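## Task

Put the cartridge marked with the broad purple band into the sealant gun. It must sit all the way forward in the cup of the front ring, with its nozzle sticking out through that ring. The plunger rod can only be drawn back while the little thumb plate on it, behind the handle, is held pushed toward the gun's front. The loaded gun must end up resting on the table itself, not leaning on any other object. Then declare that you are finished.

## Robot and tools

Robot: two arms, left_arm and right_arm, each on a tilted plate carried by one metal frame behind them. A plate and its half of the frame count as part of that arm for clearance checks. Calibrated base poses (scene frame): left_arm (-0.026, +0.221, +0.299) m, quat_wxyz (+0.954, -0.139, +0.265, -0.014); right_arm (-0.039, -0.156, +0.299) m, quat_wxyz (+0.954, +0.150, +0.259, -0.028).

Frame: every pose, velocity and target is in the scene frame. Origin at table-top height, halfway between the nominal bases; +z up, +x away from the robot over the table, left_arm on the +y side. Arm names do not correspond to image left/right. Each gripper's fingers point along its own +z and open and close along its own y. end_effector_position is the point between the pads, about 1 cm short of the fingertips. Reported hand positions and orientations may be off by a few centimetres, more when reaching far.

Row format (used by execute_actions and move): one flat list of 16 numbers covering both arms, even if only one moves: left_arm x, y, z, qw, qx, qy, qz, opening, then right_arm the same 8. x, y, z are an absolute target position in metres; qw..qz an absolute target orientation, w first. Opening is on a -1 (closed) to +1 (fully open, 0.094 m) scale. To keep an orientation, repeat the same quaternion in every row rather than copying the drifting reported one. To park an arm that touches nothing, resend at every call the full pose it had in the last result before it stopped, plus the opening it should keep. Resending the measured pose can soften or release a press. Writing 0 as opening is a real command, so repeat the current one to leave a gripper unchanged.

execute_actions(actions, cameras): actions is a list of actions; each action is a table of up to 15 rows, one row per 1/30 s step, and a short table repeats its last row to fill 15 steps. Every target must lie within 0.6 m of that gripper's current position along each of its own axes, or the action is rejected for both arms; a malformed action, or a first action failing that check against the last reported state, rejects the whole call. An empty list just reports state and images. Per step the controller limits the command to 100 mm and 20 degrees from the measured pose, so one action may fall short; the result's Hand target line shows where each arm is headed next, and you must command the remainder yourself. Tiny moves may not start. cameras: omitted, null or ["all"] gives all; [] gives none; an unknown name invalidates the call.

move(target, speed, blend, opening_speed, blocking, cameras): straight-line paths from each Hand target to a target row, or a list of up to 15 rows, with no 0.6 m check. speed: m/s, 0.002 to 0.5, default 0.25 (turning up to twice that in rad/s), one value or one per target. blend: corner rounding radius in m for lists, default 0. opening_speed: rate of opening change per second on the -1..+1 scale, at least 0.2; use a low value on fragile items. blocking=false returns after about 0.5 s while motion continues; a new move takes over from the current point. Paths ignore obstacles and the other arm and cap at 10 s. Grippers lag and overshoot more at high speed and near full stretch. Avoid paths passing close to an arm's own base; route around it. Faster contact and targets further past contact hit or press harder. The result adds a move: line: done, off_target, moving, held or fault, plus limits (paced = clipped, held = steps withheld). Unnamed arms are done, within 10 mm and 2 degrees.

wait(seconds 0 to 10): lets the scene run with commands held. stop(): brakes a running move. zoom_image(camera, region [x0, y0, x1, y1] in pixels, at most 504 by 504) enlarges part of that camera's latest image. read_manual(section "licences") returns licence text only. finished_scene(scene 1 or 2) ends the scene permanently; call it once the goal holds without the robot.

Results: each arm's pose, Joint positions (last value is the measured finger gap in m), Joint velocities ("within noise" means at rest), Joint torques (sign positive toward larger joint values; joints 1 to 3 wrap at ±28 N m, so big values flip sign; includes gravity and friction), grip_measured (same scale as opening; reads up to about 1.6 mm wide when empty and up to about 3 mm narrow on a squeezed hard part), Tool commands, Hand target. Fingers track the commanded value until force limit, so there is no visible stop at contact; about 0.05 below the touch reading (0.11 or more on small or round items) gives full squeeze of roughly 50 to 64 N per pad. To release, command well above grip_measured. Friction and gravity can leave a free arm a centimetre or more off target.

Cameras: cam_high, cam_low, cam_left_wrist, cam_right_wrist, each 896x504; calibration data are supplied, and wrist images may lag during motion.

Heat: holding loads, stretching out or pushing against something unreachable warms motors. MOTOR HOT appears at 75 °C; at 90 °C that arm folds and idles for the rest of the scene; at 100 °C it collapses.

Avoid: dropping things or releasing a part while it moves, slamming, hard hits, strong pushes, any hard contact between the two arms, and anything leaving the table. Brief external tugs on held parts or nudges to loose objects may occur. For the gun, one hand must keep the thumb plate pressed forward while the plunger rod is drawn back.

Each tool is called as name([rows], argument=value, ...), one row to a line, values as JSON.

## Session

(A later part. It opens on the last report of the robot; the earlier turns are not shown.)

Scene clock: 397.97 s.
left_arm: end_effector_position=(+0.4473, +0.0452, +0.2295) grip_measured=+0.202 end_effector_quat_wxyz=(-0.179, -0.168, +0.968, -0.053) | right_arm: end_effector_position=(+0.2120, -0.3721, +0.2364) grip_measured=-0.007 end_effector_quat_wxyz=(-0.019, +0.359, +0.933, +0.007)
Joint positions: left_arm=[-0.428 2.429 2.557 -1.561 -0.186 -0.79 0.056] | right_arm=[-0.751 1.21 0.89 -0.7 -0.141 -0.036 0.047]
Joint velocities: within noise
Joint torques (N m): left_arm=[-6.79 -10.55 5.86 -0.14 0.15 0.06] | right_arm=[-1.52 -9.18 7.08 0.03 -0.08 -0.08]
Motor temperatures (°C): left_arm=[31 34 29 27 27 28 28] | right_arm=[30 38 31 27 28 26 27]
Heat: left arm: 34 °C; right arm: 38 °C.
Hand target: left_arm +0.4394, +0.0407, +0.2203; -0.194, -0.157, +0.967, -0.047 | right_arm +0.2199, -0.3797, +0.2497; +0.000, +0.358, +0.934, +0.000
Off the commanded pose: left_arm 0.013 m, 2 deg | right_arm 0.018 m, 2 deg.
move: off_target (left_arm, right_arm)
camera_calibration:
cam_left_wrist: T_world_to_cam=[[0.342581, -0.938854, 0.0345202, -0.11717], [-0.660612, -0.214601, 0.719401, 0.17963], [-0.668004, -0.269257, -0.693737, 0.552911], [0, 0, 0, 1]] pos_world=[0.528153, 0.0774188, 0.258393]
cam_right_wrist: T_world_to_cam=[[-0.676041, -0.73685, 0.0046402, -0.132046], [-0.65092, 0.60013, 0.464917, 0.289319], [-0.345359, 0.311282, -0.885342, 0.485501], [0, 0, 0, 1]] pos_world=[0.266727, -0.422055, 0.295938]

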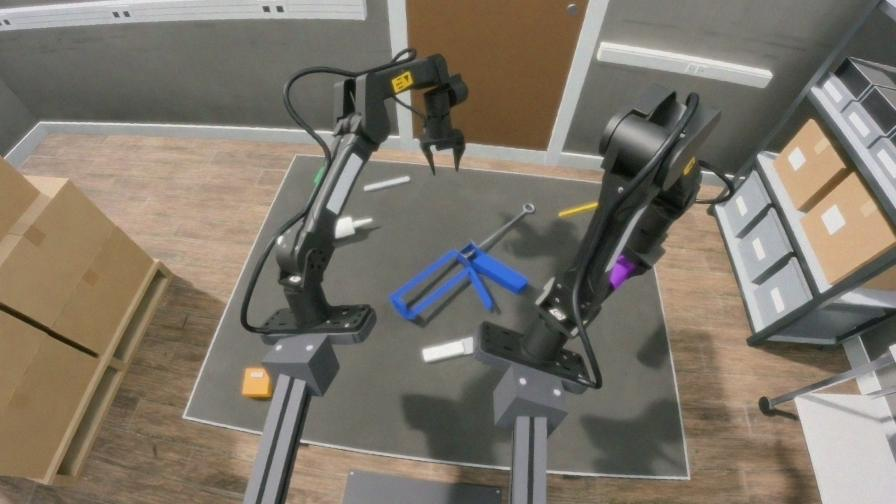

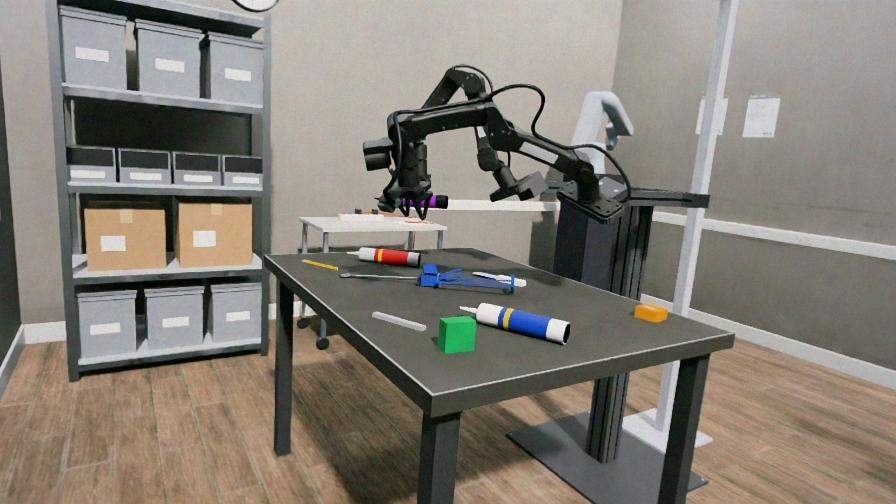

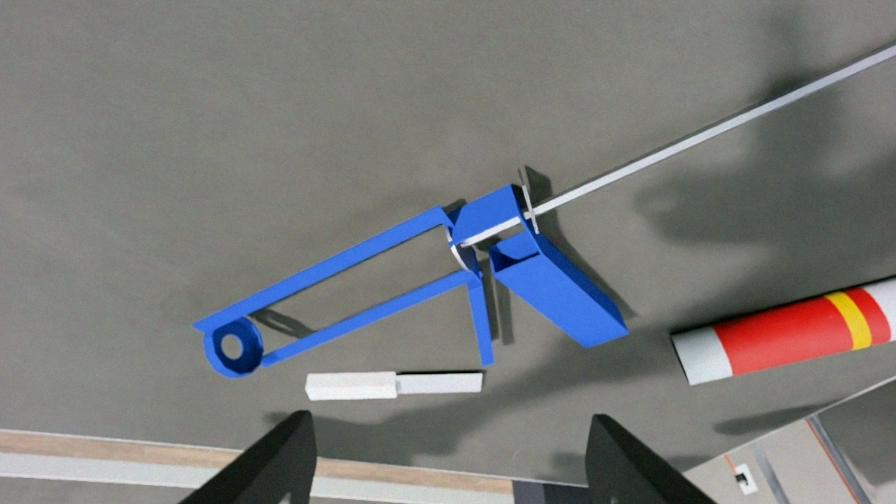

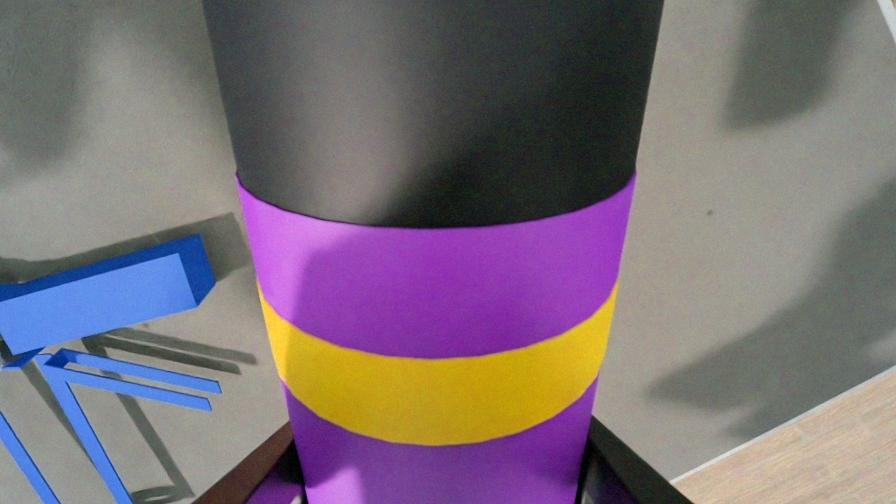

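move([
  [0.4395,0.0404,0.2201,-0.194,-0.157,0.967,-0.047,0.2,0.27,-0.26,0.27,0,-0.0872,0.9962,0,-0.1],
  [0.4395,0.0404,0.2201,-0.194,-0.157,0.967,-0.047,0.2,0.28,-0.12,0.27,0,-0.5,0.8660,0,-0.1],
], speed=0.25, blend=[0.02,0])

Scene clock: 415.87 s.
left_arm: end_effector_position=(+0.4473, +0.0452, +0.2295) grip_measured=+0.202 end_effector_quat_wxyz=(-0.179, -0.168, +0.968, -0.053) | right_arm: end_effector_position=(+0.2719, -0.1235, +0.2625) grip_measured=-0.007 end_effector_quat_wxyz=(-0.009, -0.493, +0.870, +0.002)
Joint positions: left_arm=[-0.428 2.429 2.557 -1.561 -0.186 -0.79 0.056] | right_arm=[0.501 1.338 0.896 -0.789 0.5 -0.672 0.047]
Joint velocities: within noise
Joint torques (N m): left_arm=[-6.76 -10.4 5.89 -0.13 0.19 0.07] | right_arm=[3.81 -5.39 7.24 0.06 0.08 -0.06]
Motor temperatures (°C): left_arm=[32 34 29 27 27 28 28] | right_arm=[30 39 32 27 28 26 28]
Heat: left arm: 34 °C; right arm: 39 °C.
Hand target: left_arm +0.4394, +0.0407, +0.2203; -0.194, -0.157, +0.967, -0.047 | right_arm +0.2799, -0.1200, +0.2700; +0.001, -0.500, +0.866, +0.000
Off the commanded pose: left_arm 0.013 m, 2 deg | right_arm 0.012 m, 1 deg.
move: off_target (left_arm, right_arm)
camera_calibration:
cam_left_wrist: T_world_to_cam=[[0.342581, -0.938854, 0.0345202, -0.11717], [-0.660612, -0.214601, 0.719401, 0.17963], [-0.668004, -0.269257, -0.693737, 0.552911], [0, 0, 0, 1]] pos_world=[0.528153, 0.0774188, 0.258393]
cam_right_wrist: T_world_to_cam=[[0.854321, -0.519665, -0.00910571, -0.294164], [-0.462943, -0.7688, 0.441169, -0.0469587], [-0.236261, -0.372685, -0.897378, 0.340943], [0, 0, 0, 1]] pos_world=[0.310123, -0.0619042, 0.323993]

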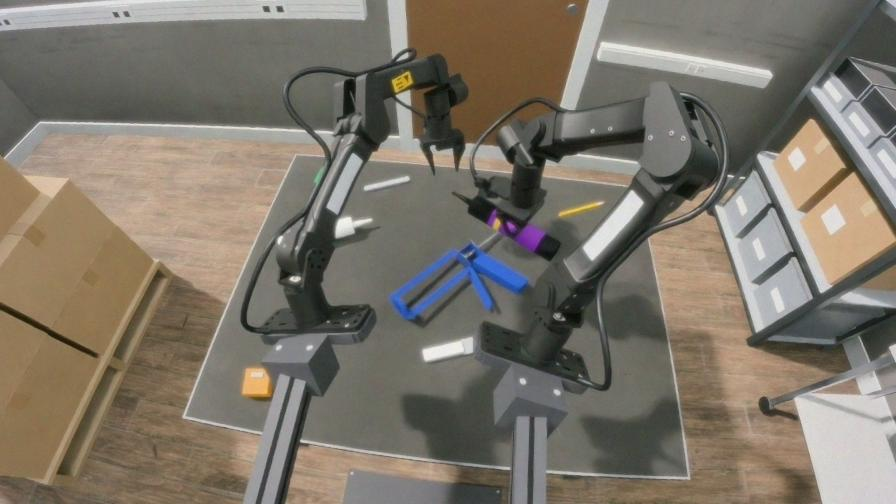

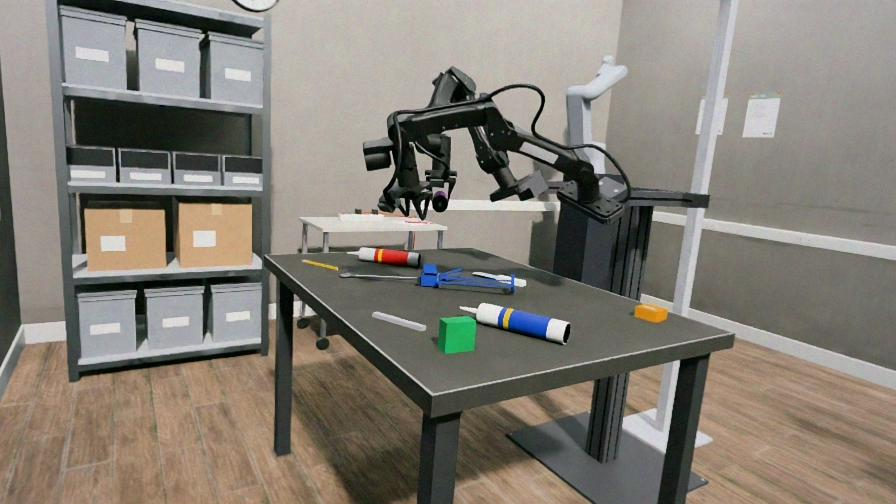

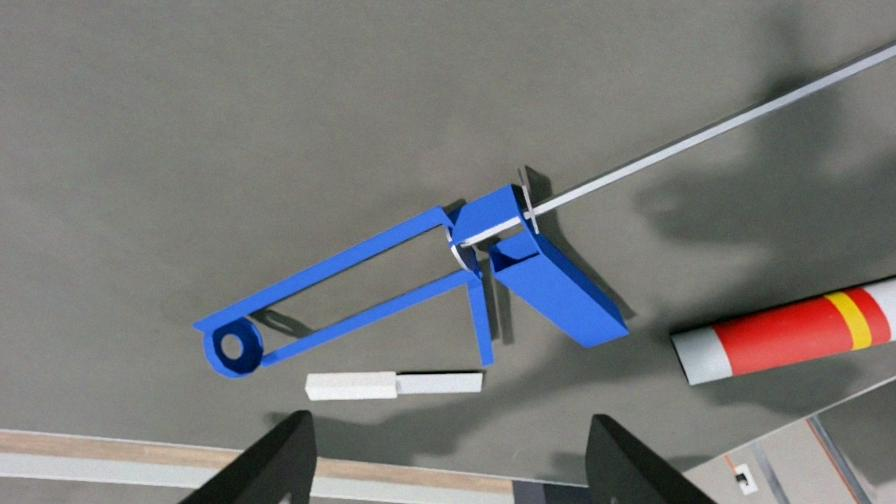

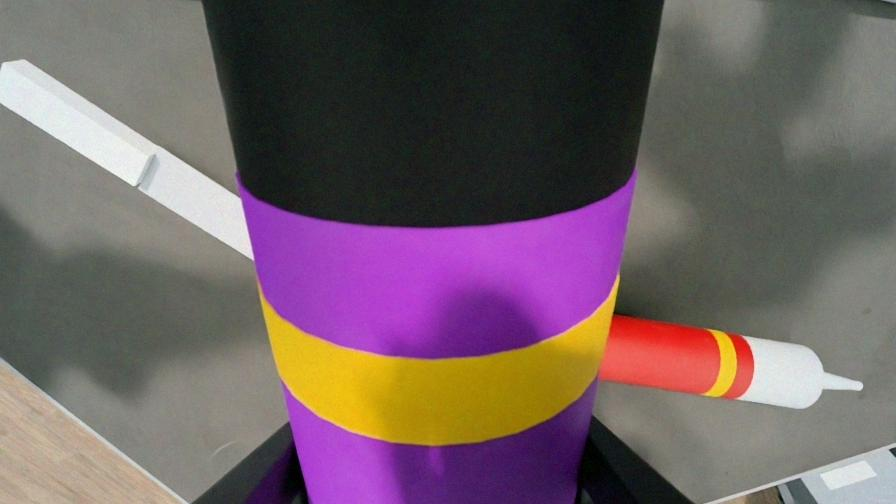

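move([
  [0.4395,0.0404,0.2201,-0.194,-0.157,0.967,-0.047,0.2,0.29,-0.06,0.22,0,-0.7934,0.6088,0,-0.1],
  [0.4395,0.0404,0.2201,-0.194,-0.157,0.967,-0.047,0.2,0.296,-0.004,0.15,-0.0469,-0.9379,0.3137,-0.1402,-0.1],
], speed=[0.2,0.15])

Scene clock: 454.60 s.
left_arm: end_effector_position=(+0.4473, +0.0452, +0.2295) grip_measured=+0.202 end_effector_quat_wxyz=(-0.179, -0.168, +0.968, -0.053) | right_arm: end_effector_position=(+0.2928, -0.0120, +0.1442) grip_measured=-0.007 end_effector_quat_wxyz=(+0.050, +0.937, -0.324, +0.125)
Joint positions: left_arm=[-0.428 2.429 2.557 -1.561 -0.186 -0.79 0.056] | right_arm=[0.693 2.012 0.937 -0.129 0.815 -1.987 0.047]
Joint velocities: within noise
Joint torques (N m): left_arm=[-6.79 -10.47 5.98 -0.14 0.19 0.04] | right_arm=[7.1 -7.16 3.1 0.45 0.43 -0.07]
Motor temperatures (°C): left_arm=[32 34 30 27 27 28 27] | right_arm=[31 36 32 27 28 26 29]
Heat: left arm: 34 °C; right arm: 36 °C.
Hand target: left_arm +0.4394, +0.0407, +0.2203; -0.194, -0.157, +0.967, -0.047 | right_arm +0.2958, -0.0040, +0.1501; +0.047, +0.938, -0.314, +0.140
Off the commanded pose: left_arm 0.013 m, 2 deg | right_arm 0.010 m, 2 deg.
move: off_target (left_arm)
camera_calibration:
cam_left_wrist: T_world_to_cam=[[0.342581, -0.938854, 0.0345202, -0.11717], [-0.660612, -0.214601, 0.719401, 0.17963], [-0.668004, -0.269257, -0.693737, 0.552911], [0, 0, 0, 1]] pos_world=[0.528153, 0.0774188, 0.258393]
cam_right_wrist: T_world_to_cam=[[0.623966, 0.781411, -0.00799697, -0.172233], [0.594233, -0.467806, 0.654251, -0.235995], [0.507498, -0.412982, -0.756235, 0.0426413], [0, 0, 0, 1]] pos_world=[0.226063, 0.0417951, 0.18527]

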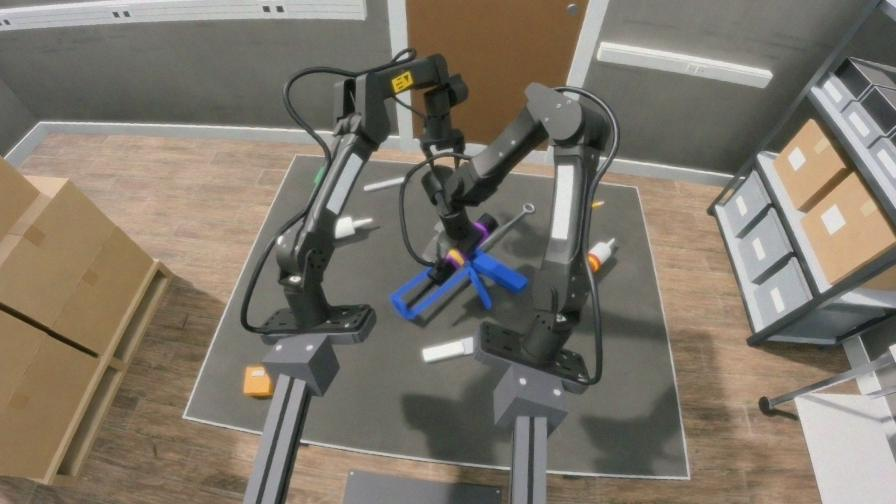

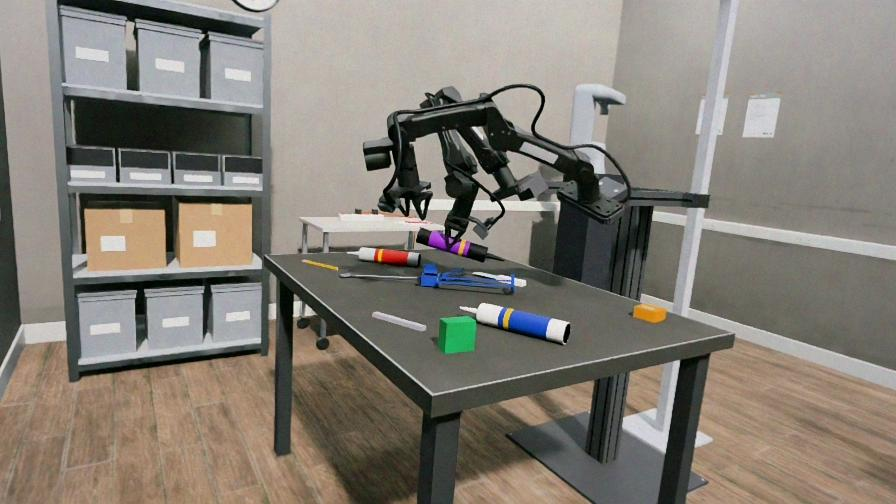

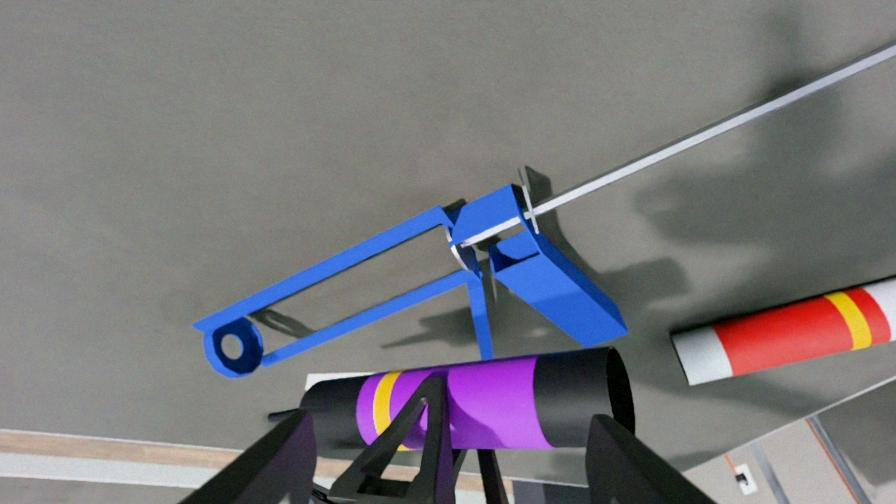

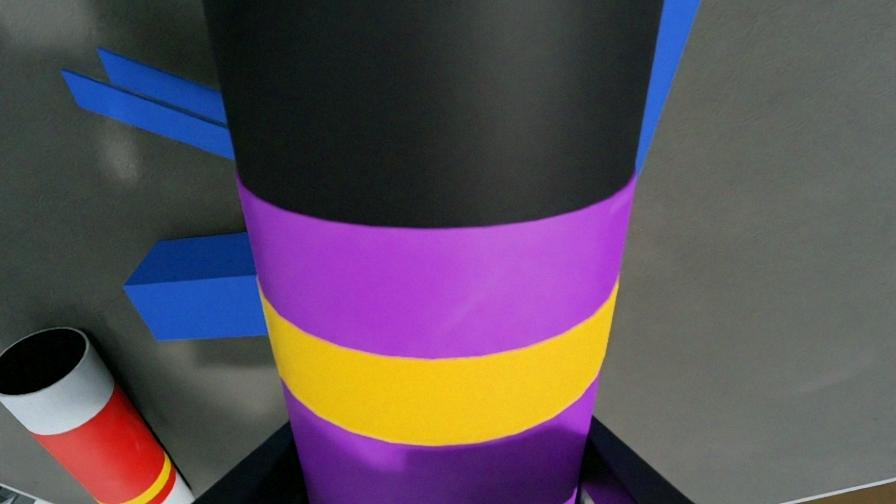

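zoom_image(camera="cam_left_wrist", region=[180, 290, 480, 460])

zoom_image(camera="cam_low", region=[400, 220, 560, 310])

Scaled by 1.680.

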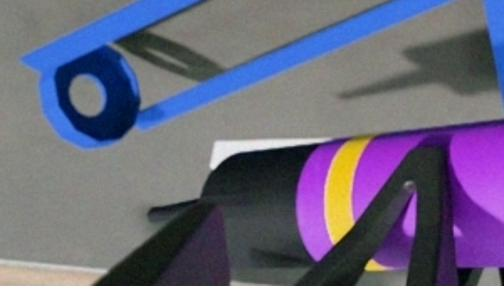

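Scaled by 3.150.

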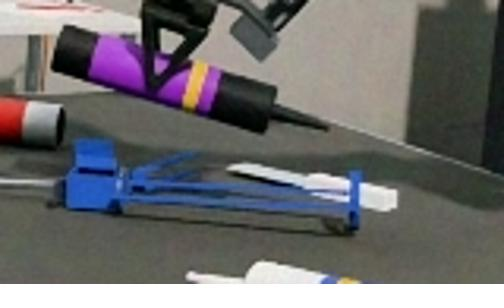

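move([
  [0.4395,0.0404,0.2201,-0.194,-0.157,0.967,-0.047,0.2,0.315,0.020,0.107,-0.0469,-0.9379,0.3137,-0.1402,-0.1],
], speed=0.08, cameras=["cam_left_wrist","cam_low","cam_right_wrist"])

zoom_image(camera="cam_left_wrist", region=[180, 250, 480, 420])

zoom_image(camera="cam_low", region=[400, 220, 560, 310])

Scene clock: 534.07 s.
left_arm: end_effector_position=(+0.4473, +0.0452, +0.2295) grip_measured=+0.202 end_effector_quat_wxyz=(-0.179, -0.168, +0.968, -0.053) | right_arm: end_effector_position=(+0.3079, +0.0153, +0.1053) grip_measured=-0.007 end_effector_quat_wxyz=(+0.051, +0.939, -0.313, +0.131)
Joint positions: left_arm=[-0.428 2.429 2.557 -1.561 -0.186 -0.79 0.056] | right_arm=[0.674 2.207 1.077 -0.042 0.816 -2.044 0.047]
Joint velocities: within noise
Joint torques (N m): left_arm=[-6.76 -10.48 5.82 -0.15 0.16 0.07] | right_arm=[5.79 -7.99 3.95 0.49 0.26 -0.05]
Motor temperatures (°C): left_arm=[32 35 30 27 26 28 27] | right_arm=[32 38 32 27 28 26 30]
Heat: left arm: 35 °C; right arm: 38 °C.
Hand target: left_arm +0.4394, +0.0407, +0.2203; -0.194, -0.157, +0.967, -0.047 | right_arm +0.3148, +0.0199, +0.1071; +0.047, +0.938, -0.314, +0.140
Off the commanded pose: left_arm 0.013 m, 2 deg | right_arm 0.009 m, 1 deg.
move: off_target (left_arm)
camera_calibration:
cam_left_wrist: T_world_to_cam=[[0.342581, -0.938854, 0.0345202, -0.11717], [-0.660612, -0.214601, 0.719401, 0.17963], [-0.668004, -0.269257, -0.693737, 0.552911], [0, 0, 0, 1]] pos_world=[0.528153, 0.0774188, 0.258393]
cam_right_wrist: T_world_to_cam=[[0.606322, 0.79517, -0.00885906, -0.198042], [0.599083, -0.449421, 0.662661, -0.209353], [0.522947, -0.407093, -0.748867, 0.0112419], [0, 0, 0, 1]] pos_world=[0.239618, 0.0679661, 0.145394]
Images, in order (width x height): cam_low 896x504, cam_left_wrist 896x504, cam_right_wrist 896x504.

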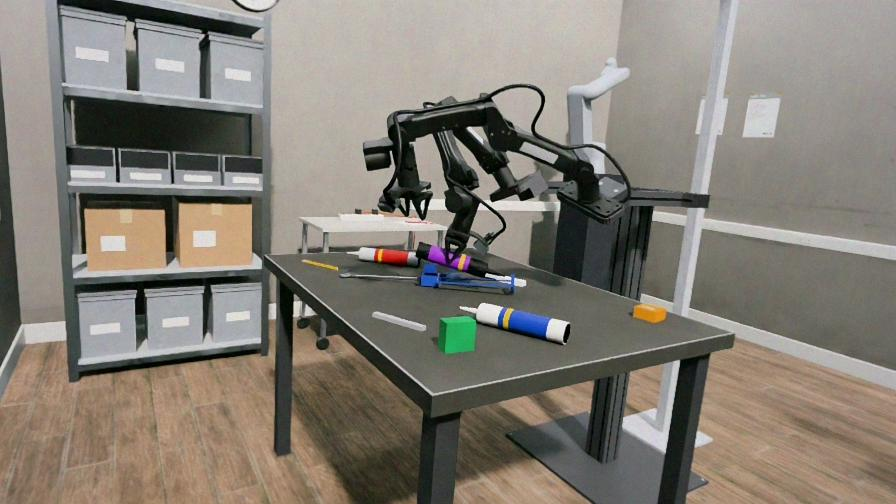

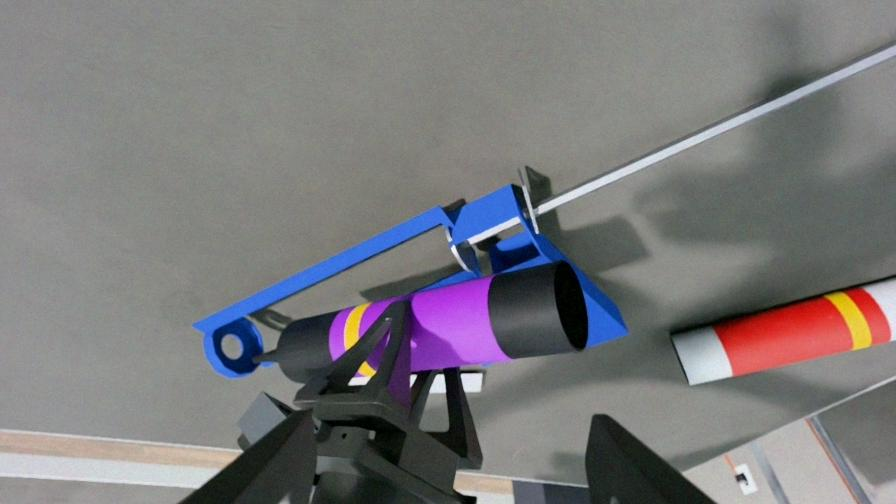

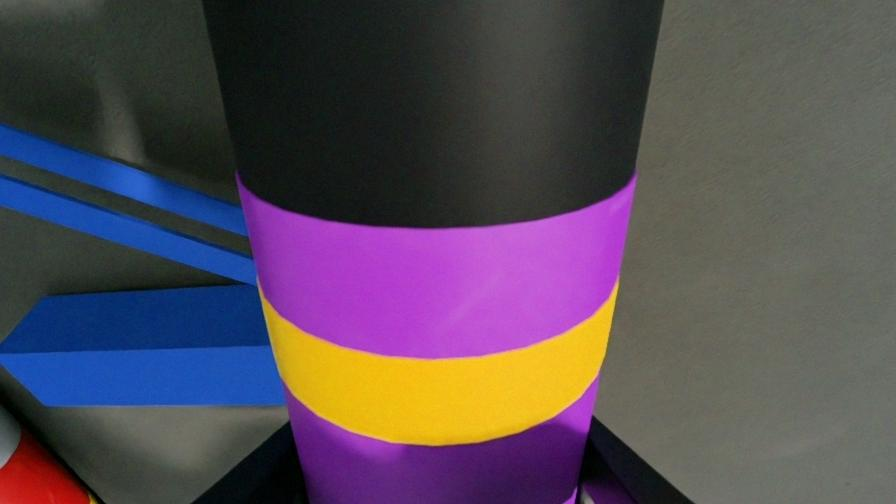

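Scaled by 1.680.

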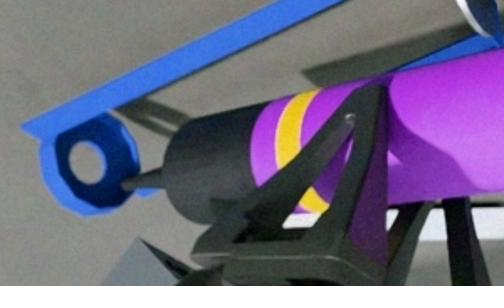

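Scaled by 3.150.

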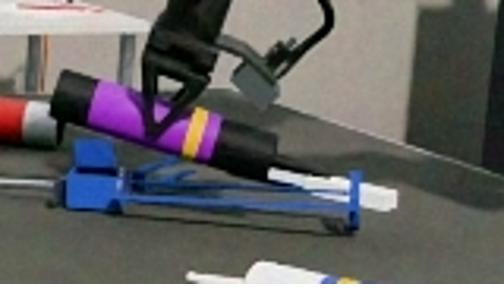

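move([
  [0.4395,0.0404,0.2201,-0.194,-0.157,0.967,-0.047,0.2,0.316,0.022,0.082,-0.0469,-0.9379,0.3137,-0.1402,-0.1],
], speed=0.05, cameras=["cam_left_wrist","cam_low","cam_right_wrist"])

zoom_image(camera="cam_left_wrist", region=[180, 250, 480, 420])

zoom_image(camera="cam_low", region=[400, 220, 560, 310])

Scene clock: 562.90 s.
left_arm: end_effector_position=(+0.4473, +0.0452, +0.2295) grip_measured=+0.202 end_effector_quat_wxyz=(-0.179, -0.168, +0.968, -0.053) | right_arm: end_effector_position=(+0.3103, +0.0175, +0.0811) grip_measured=-0.007 end_effector_quat_wxyz=(+0.051, +0.939, -0.314, +0.132)
Joint positions: left_arm=[-0.428 2.429 2.557 -1.561 -0.186 -0.79 0.056] | right_arm=[0.642 2.286 1.106 0.041 0.805 -2.086 0.047]
Joint velocities: within noise
Joint torques (N m): left_arm=[-6.68 -10.43 5.76 -0.14 0.17 0.06] | right_arm=[5.89 -8.05 3.45 0.55 0.23 -0.08]
Motor temperatures (°C): left_arm=[32 35 30 26 26 28 27] | right_arm=[32 36 32 27 28 26 30]
Heat: left arm: 35 °C; right arm: 36 °C.
Hand target: left_arm +0.4394, +0.0407, +0.2203; -0.194, -0.157, +0.967, -0.047 | right_arm +0.3159, +0.0220, +0.0822; +0.047, +0.938, -0.314, +0.140
Off the commanded pose: left_arm 0.013 m, 2 deg | right_arm 0.007 m, 1 deg.
joint sent to its limit (right arm) — joint 6 (wrist roll), lower limit. The joint targets still meet the commanded pose.
move: off_target (left_arm)
camera_calibration:
cam_left_wrist: T_world_to_cam=[[0.342581, -0.938854, 0.0345202, -0.11717], [-0.660612, -0.214601, 0.719401, 0.17963], [-0.668004, -0.269257, -0.693737, 0.552911], [0, 0, 0, 1]] pos_world=[0.528153, 0.0774188, 0.258393]
cam_right_wrist: T_world_to_cam=[[0.607981, 0.793913, -0.00785656, -0.20197], [0.596284, -0.450058, 0.66475, -0.193079], [0.524218, -0.40884, -0.747024, -0.00773348], [0, 0, 0, 1]] pos_world=[0.241978, 0.0702877, 0.120986]
Images, in order (width x height): cam_low 896x504, cam_left_wrist 896x504, cam_right_wrist 896x504.

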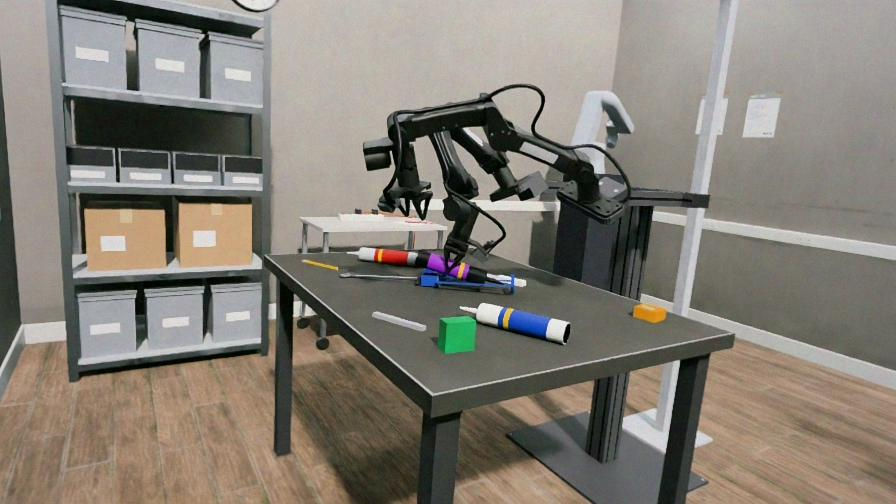

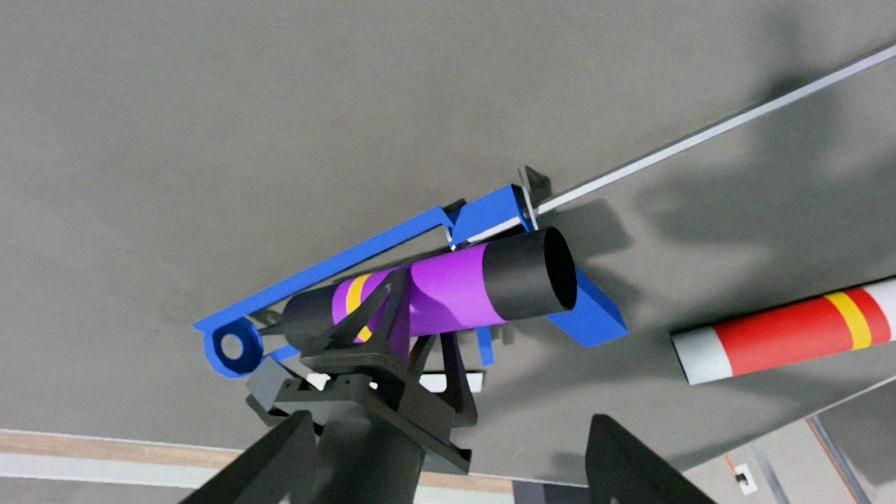

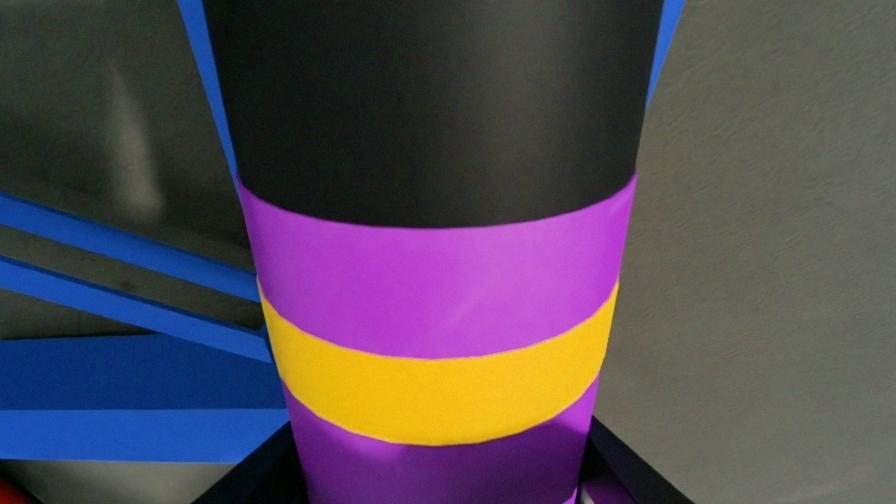

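Scaled by 1.680.

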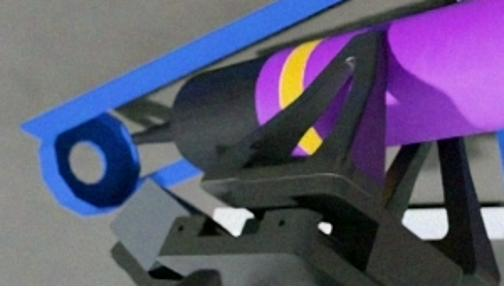

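Scaled by 3.150.

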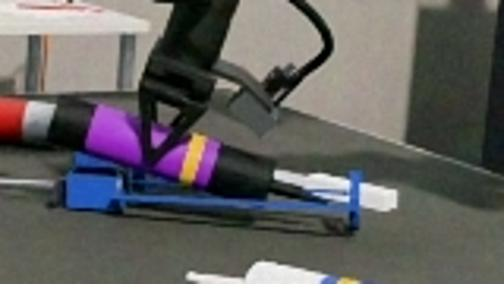

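zoom_image(camera="cam_low", region=[470, 260, 530, 300])

zoom_image(camera="cam_left_wrist", region=[190, 300, 300, 390])

Scaled by 8.400.

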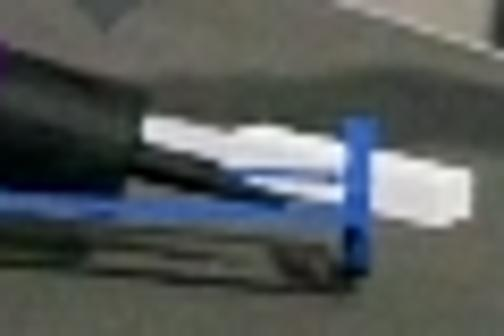

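Scaled by 4.582.

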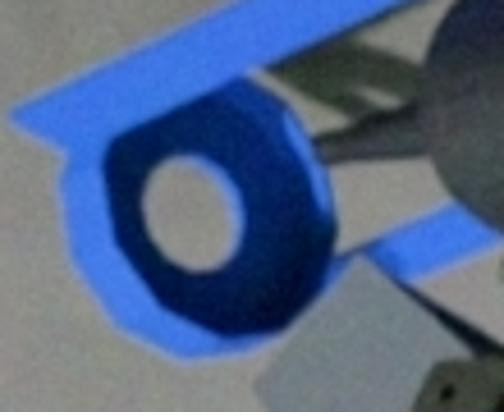

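move([
  [0.4395,0.0404,0.2201,-0.194,-0.157,0.967,-0.047,0.2,0.298,0.0315,0.089,-0.0469,-0.9379,0.3137,-0.1402,-0.1],
], speed=0.04, cameras=["cam_left_wrist","cam_low","cam_right_wrist"])

zoom_image(camera="cam_left_wrist", region=[190, 300, 300, 390])

zoom_image(camera="cam_low", region=[470, 260, 530, 300])

Scene clock: 592.33 s.
left_arm: end_effector_position=(+0.4473, +0.0452, +0.2295) grip_measured=+0.202 end_effector_quat_wxyz=(-0.179, -0.168, +0.968, -0.053) | right_arm: end_effector_position=(+0.3045, +0.0255, +0.0849) grip_measured=-0.007 end_effector_quat_wxyz=(+0.042, +0.935, -0.326, +0.133)
Joint positions: left_arm=[-0.428 2.429 2.557 -1.561 -0.186 -0.79 0.056] | right_arm=[0.667 2.286 1.096 0.042 0.806 -2.036 0.047]
Joint velocities: within noise
Joint torques (N m): left_arm=[-6.68 -10.47 5.81 -0.15 0.18 0.07] | right_arm=[7.94 -8.08 1.47 0.4 0.42 0.08]
Motor temperatures (°C): left_arm=[32 35 30 26 26 28 27] | right_arm=[32 36 32 27 28 26 31]
Heat: left arm: 35 °C; right arm: 36 °C.
Hand target: left_arm +0.4394, +0.0407, +0.2203; -0.194, -0.157, +0.967, -0.047 | right_arm +0.2982, +0.0313, +0.0889; +0.047, +0.938, -0.314, +0.140
Off the commanded pose: left_arm 0.013 m, 2 deg | right_arm 0.010 m, 2 deg.
move: off_target (left_arm)
camera_calibration:
cam_left_wrist: T_world_to_cam=[[0.342581, -0.938854, 0.0345202, -0.11717], [-0.660612, -0.214601, 0.719401, 0.17963], [-0.668004, -0.269257, -0.693737, 0.552911], [0, 0, 0, 1]] pos_world=[0.528153, 0.0774188, 0.258393]
cam_right_wrist: T_world_to_cam=[[0.625889, 0.779808, 0.0127704, -0.21167], [0.579216, -0.475731, 0.661958, -0.182478], [0.522275, -0.406916, -0.749432, 0.00213335], [0, 0, 0, 1]] pos_world=[0.237062, 0.0791193, 0.125095]
Images, in order (width x height): cam_low 896x504, cam_left_wrist 896x504, cam_right_wrist 896x504.

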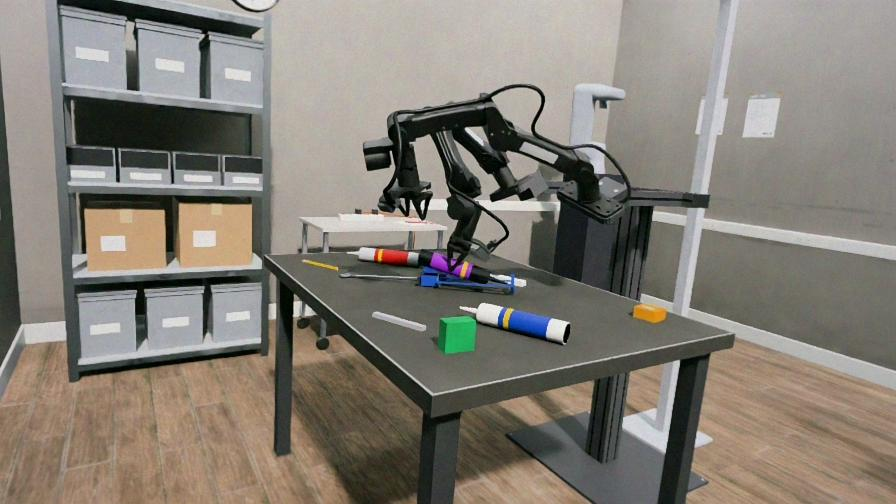

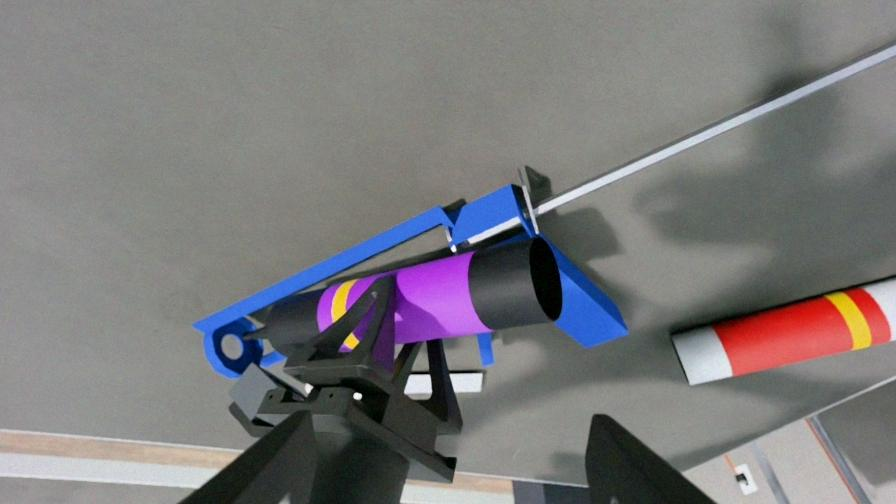

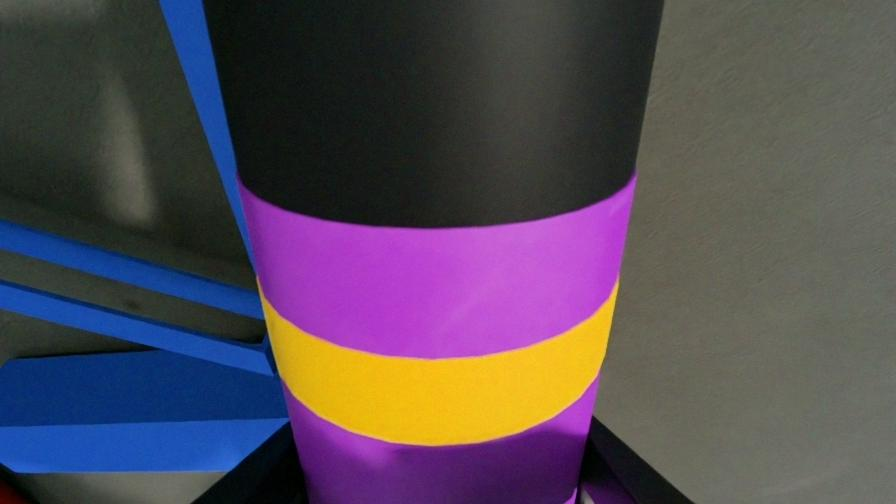

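Scaled by 4.582.

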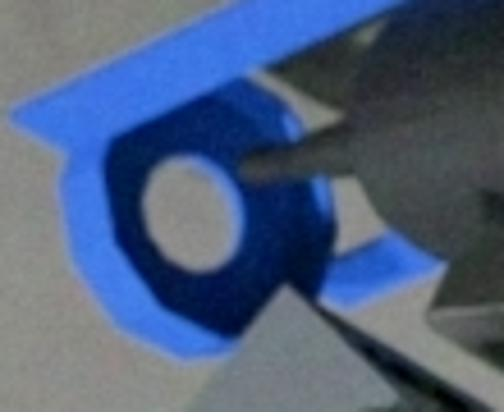

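Scaled by 8.400.

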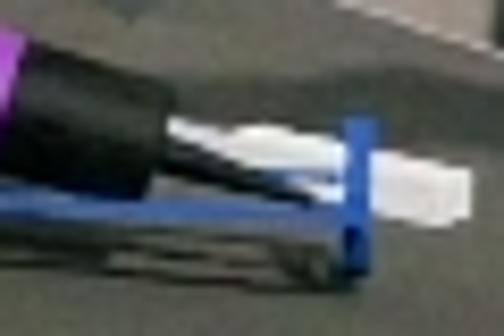

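move([
  [0.4395,0.0404,0.2201,-0.194,-0.157,0.967,-0.047,0.2,0.288,0.028,0.090,-0.0432,-0.9458,0.2892,-0.1413,-0.1],
], speed=0.04, cameras=["cam_left_wrist","cam_low","cam_right_wrist"])

zoom_image(camera="cam_left_wrist", region=[190, 300, 300, 390])

zoom_image(camera="cam_low", region=[470, 260, 530, 300])

Scene clock: 607.10 s.
left_arm: end_effector_position=(+0.4473, +0.0452, +0.2295) grip_measured=+0.202 end_effector_quat_wxyz=(-0.179, -0.168, +0.968, -0.053) | right_arm: end_effector_position=(+0.2876, +0.0203, +0.0811) grip_measured=-0.007 end_effector_quat_wxyz=(+0.048, +0.944, -0.301, +0.129)
Joint positions: left_arm=[-0.428 2.429 2.557 -1.561 -0.186 -0.79 0.056] | right_arm=[0.671 2.286 1.035 0.088 0.806 -2.077 0.047]
Joint velocities: within noise
Joint torques (N m): left_arm=[-6.72 -10.4 5.65 -0.12 0.17 0.09] | right_arm=[7.92 -9.05 0.91 0.56 0.36 -0.07]
Motor temperatures (°C): left_arm=[32 36 30 26 26 28 27] | right_arm=[33 36 31 27 28 26 31]
Heat: left arm: 36 °C; right arm: 36 °C.
Hand target: left_arm +0.4394, +0.0407, +0.2203; -0.194, -0.157, +0.967, -0.047 | right_arm +0.2879, +0.0279, +0.0898; +0.043, +0.946, -0.289, +0.141
Off the commanded pose: left_arm 0.013 m, 2 deg | right_arm 0.012 m, 2 deg.
move: off_target (left_arm, right_arm)
camera_calibration:
cam_left_wrist: T_world_to_cam=[[0.342581, -0.938854, 0.0345202, -0.11717], [-0.660612, -0.214601, 0.719401, 0.17963], [-0.668004, -0.269257, -0.693737, 0.552911], [0, 0, 0, 1]] pos_world=[0.528153, 0.0774188, 0.258393]
cam_right_wrist: T_world_to_cam=[[0.585599, 0.810556, -0.00859729, -0.184334], [0.613405, -0.436181, 0.658392, -0.182981], [0.529913, -0.390827, -0.752626, 0.00370407], [0, 0, 0, 1]] pos_world=[0.218225, 0.0710481, 0.121676]
Images, in order (width x height): cam_low 896x504, cam_left_wrist 896x504, cam_right_wrist 896x504.

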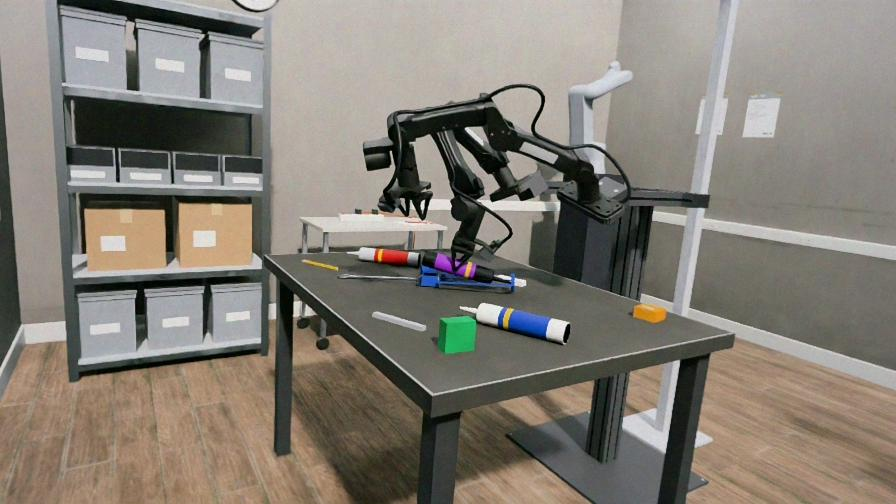

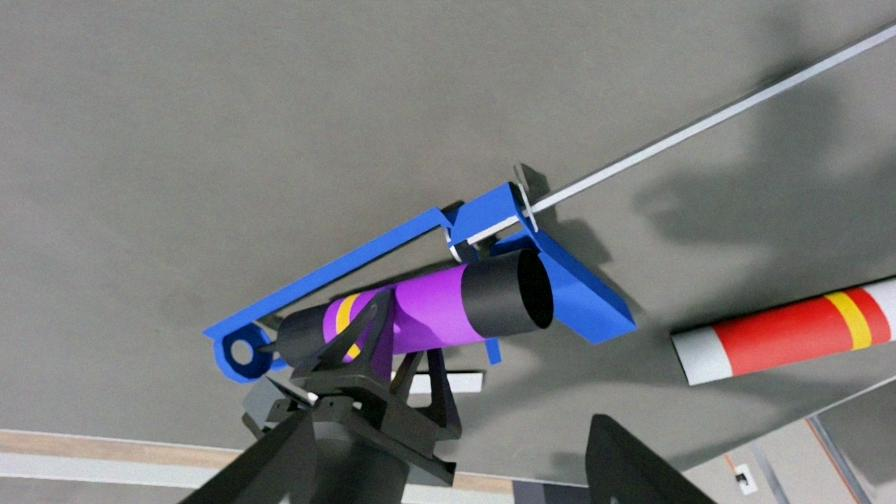

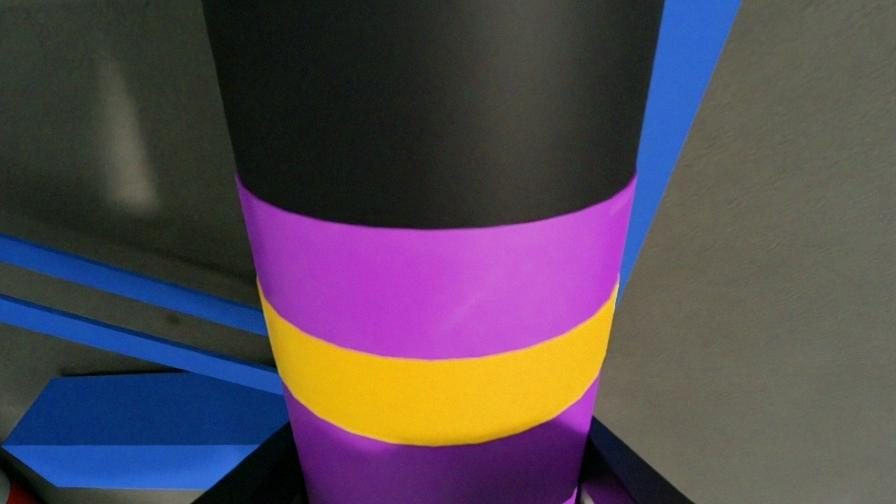

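Scaled by 4.582.

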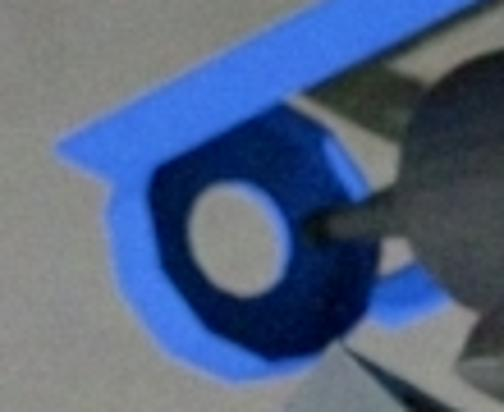

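Scaled by 8.400.

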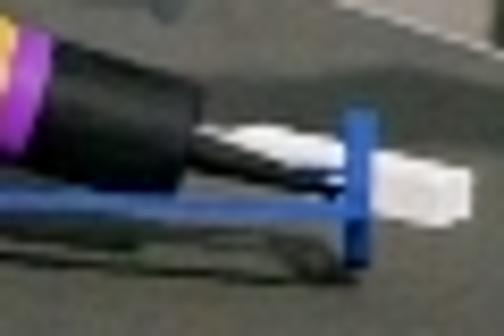

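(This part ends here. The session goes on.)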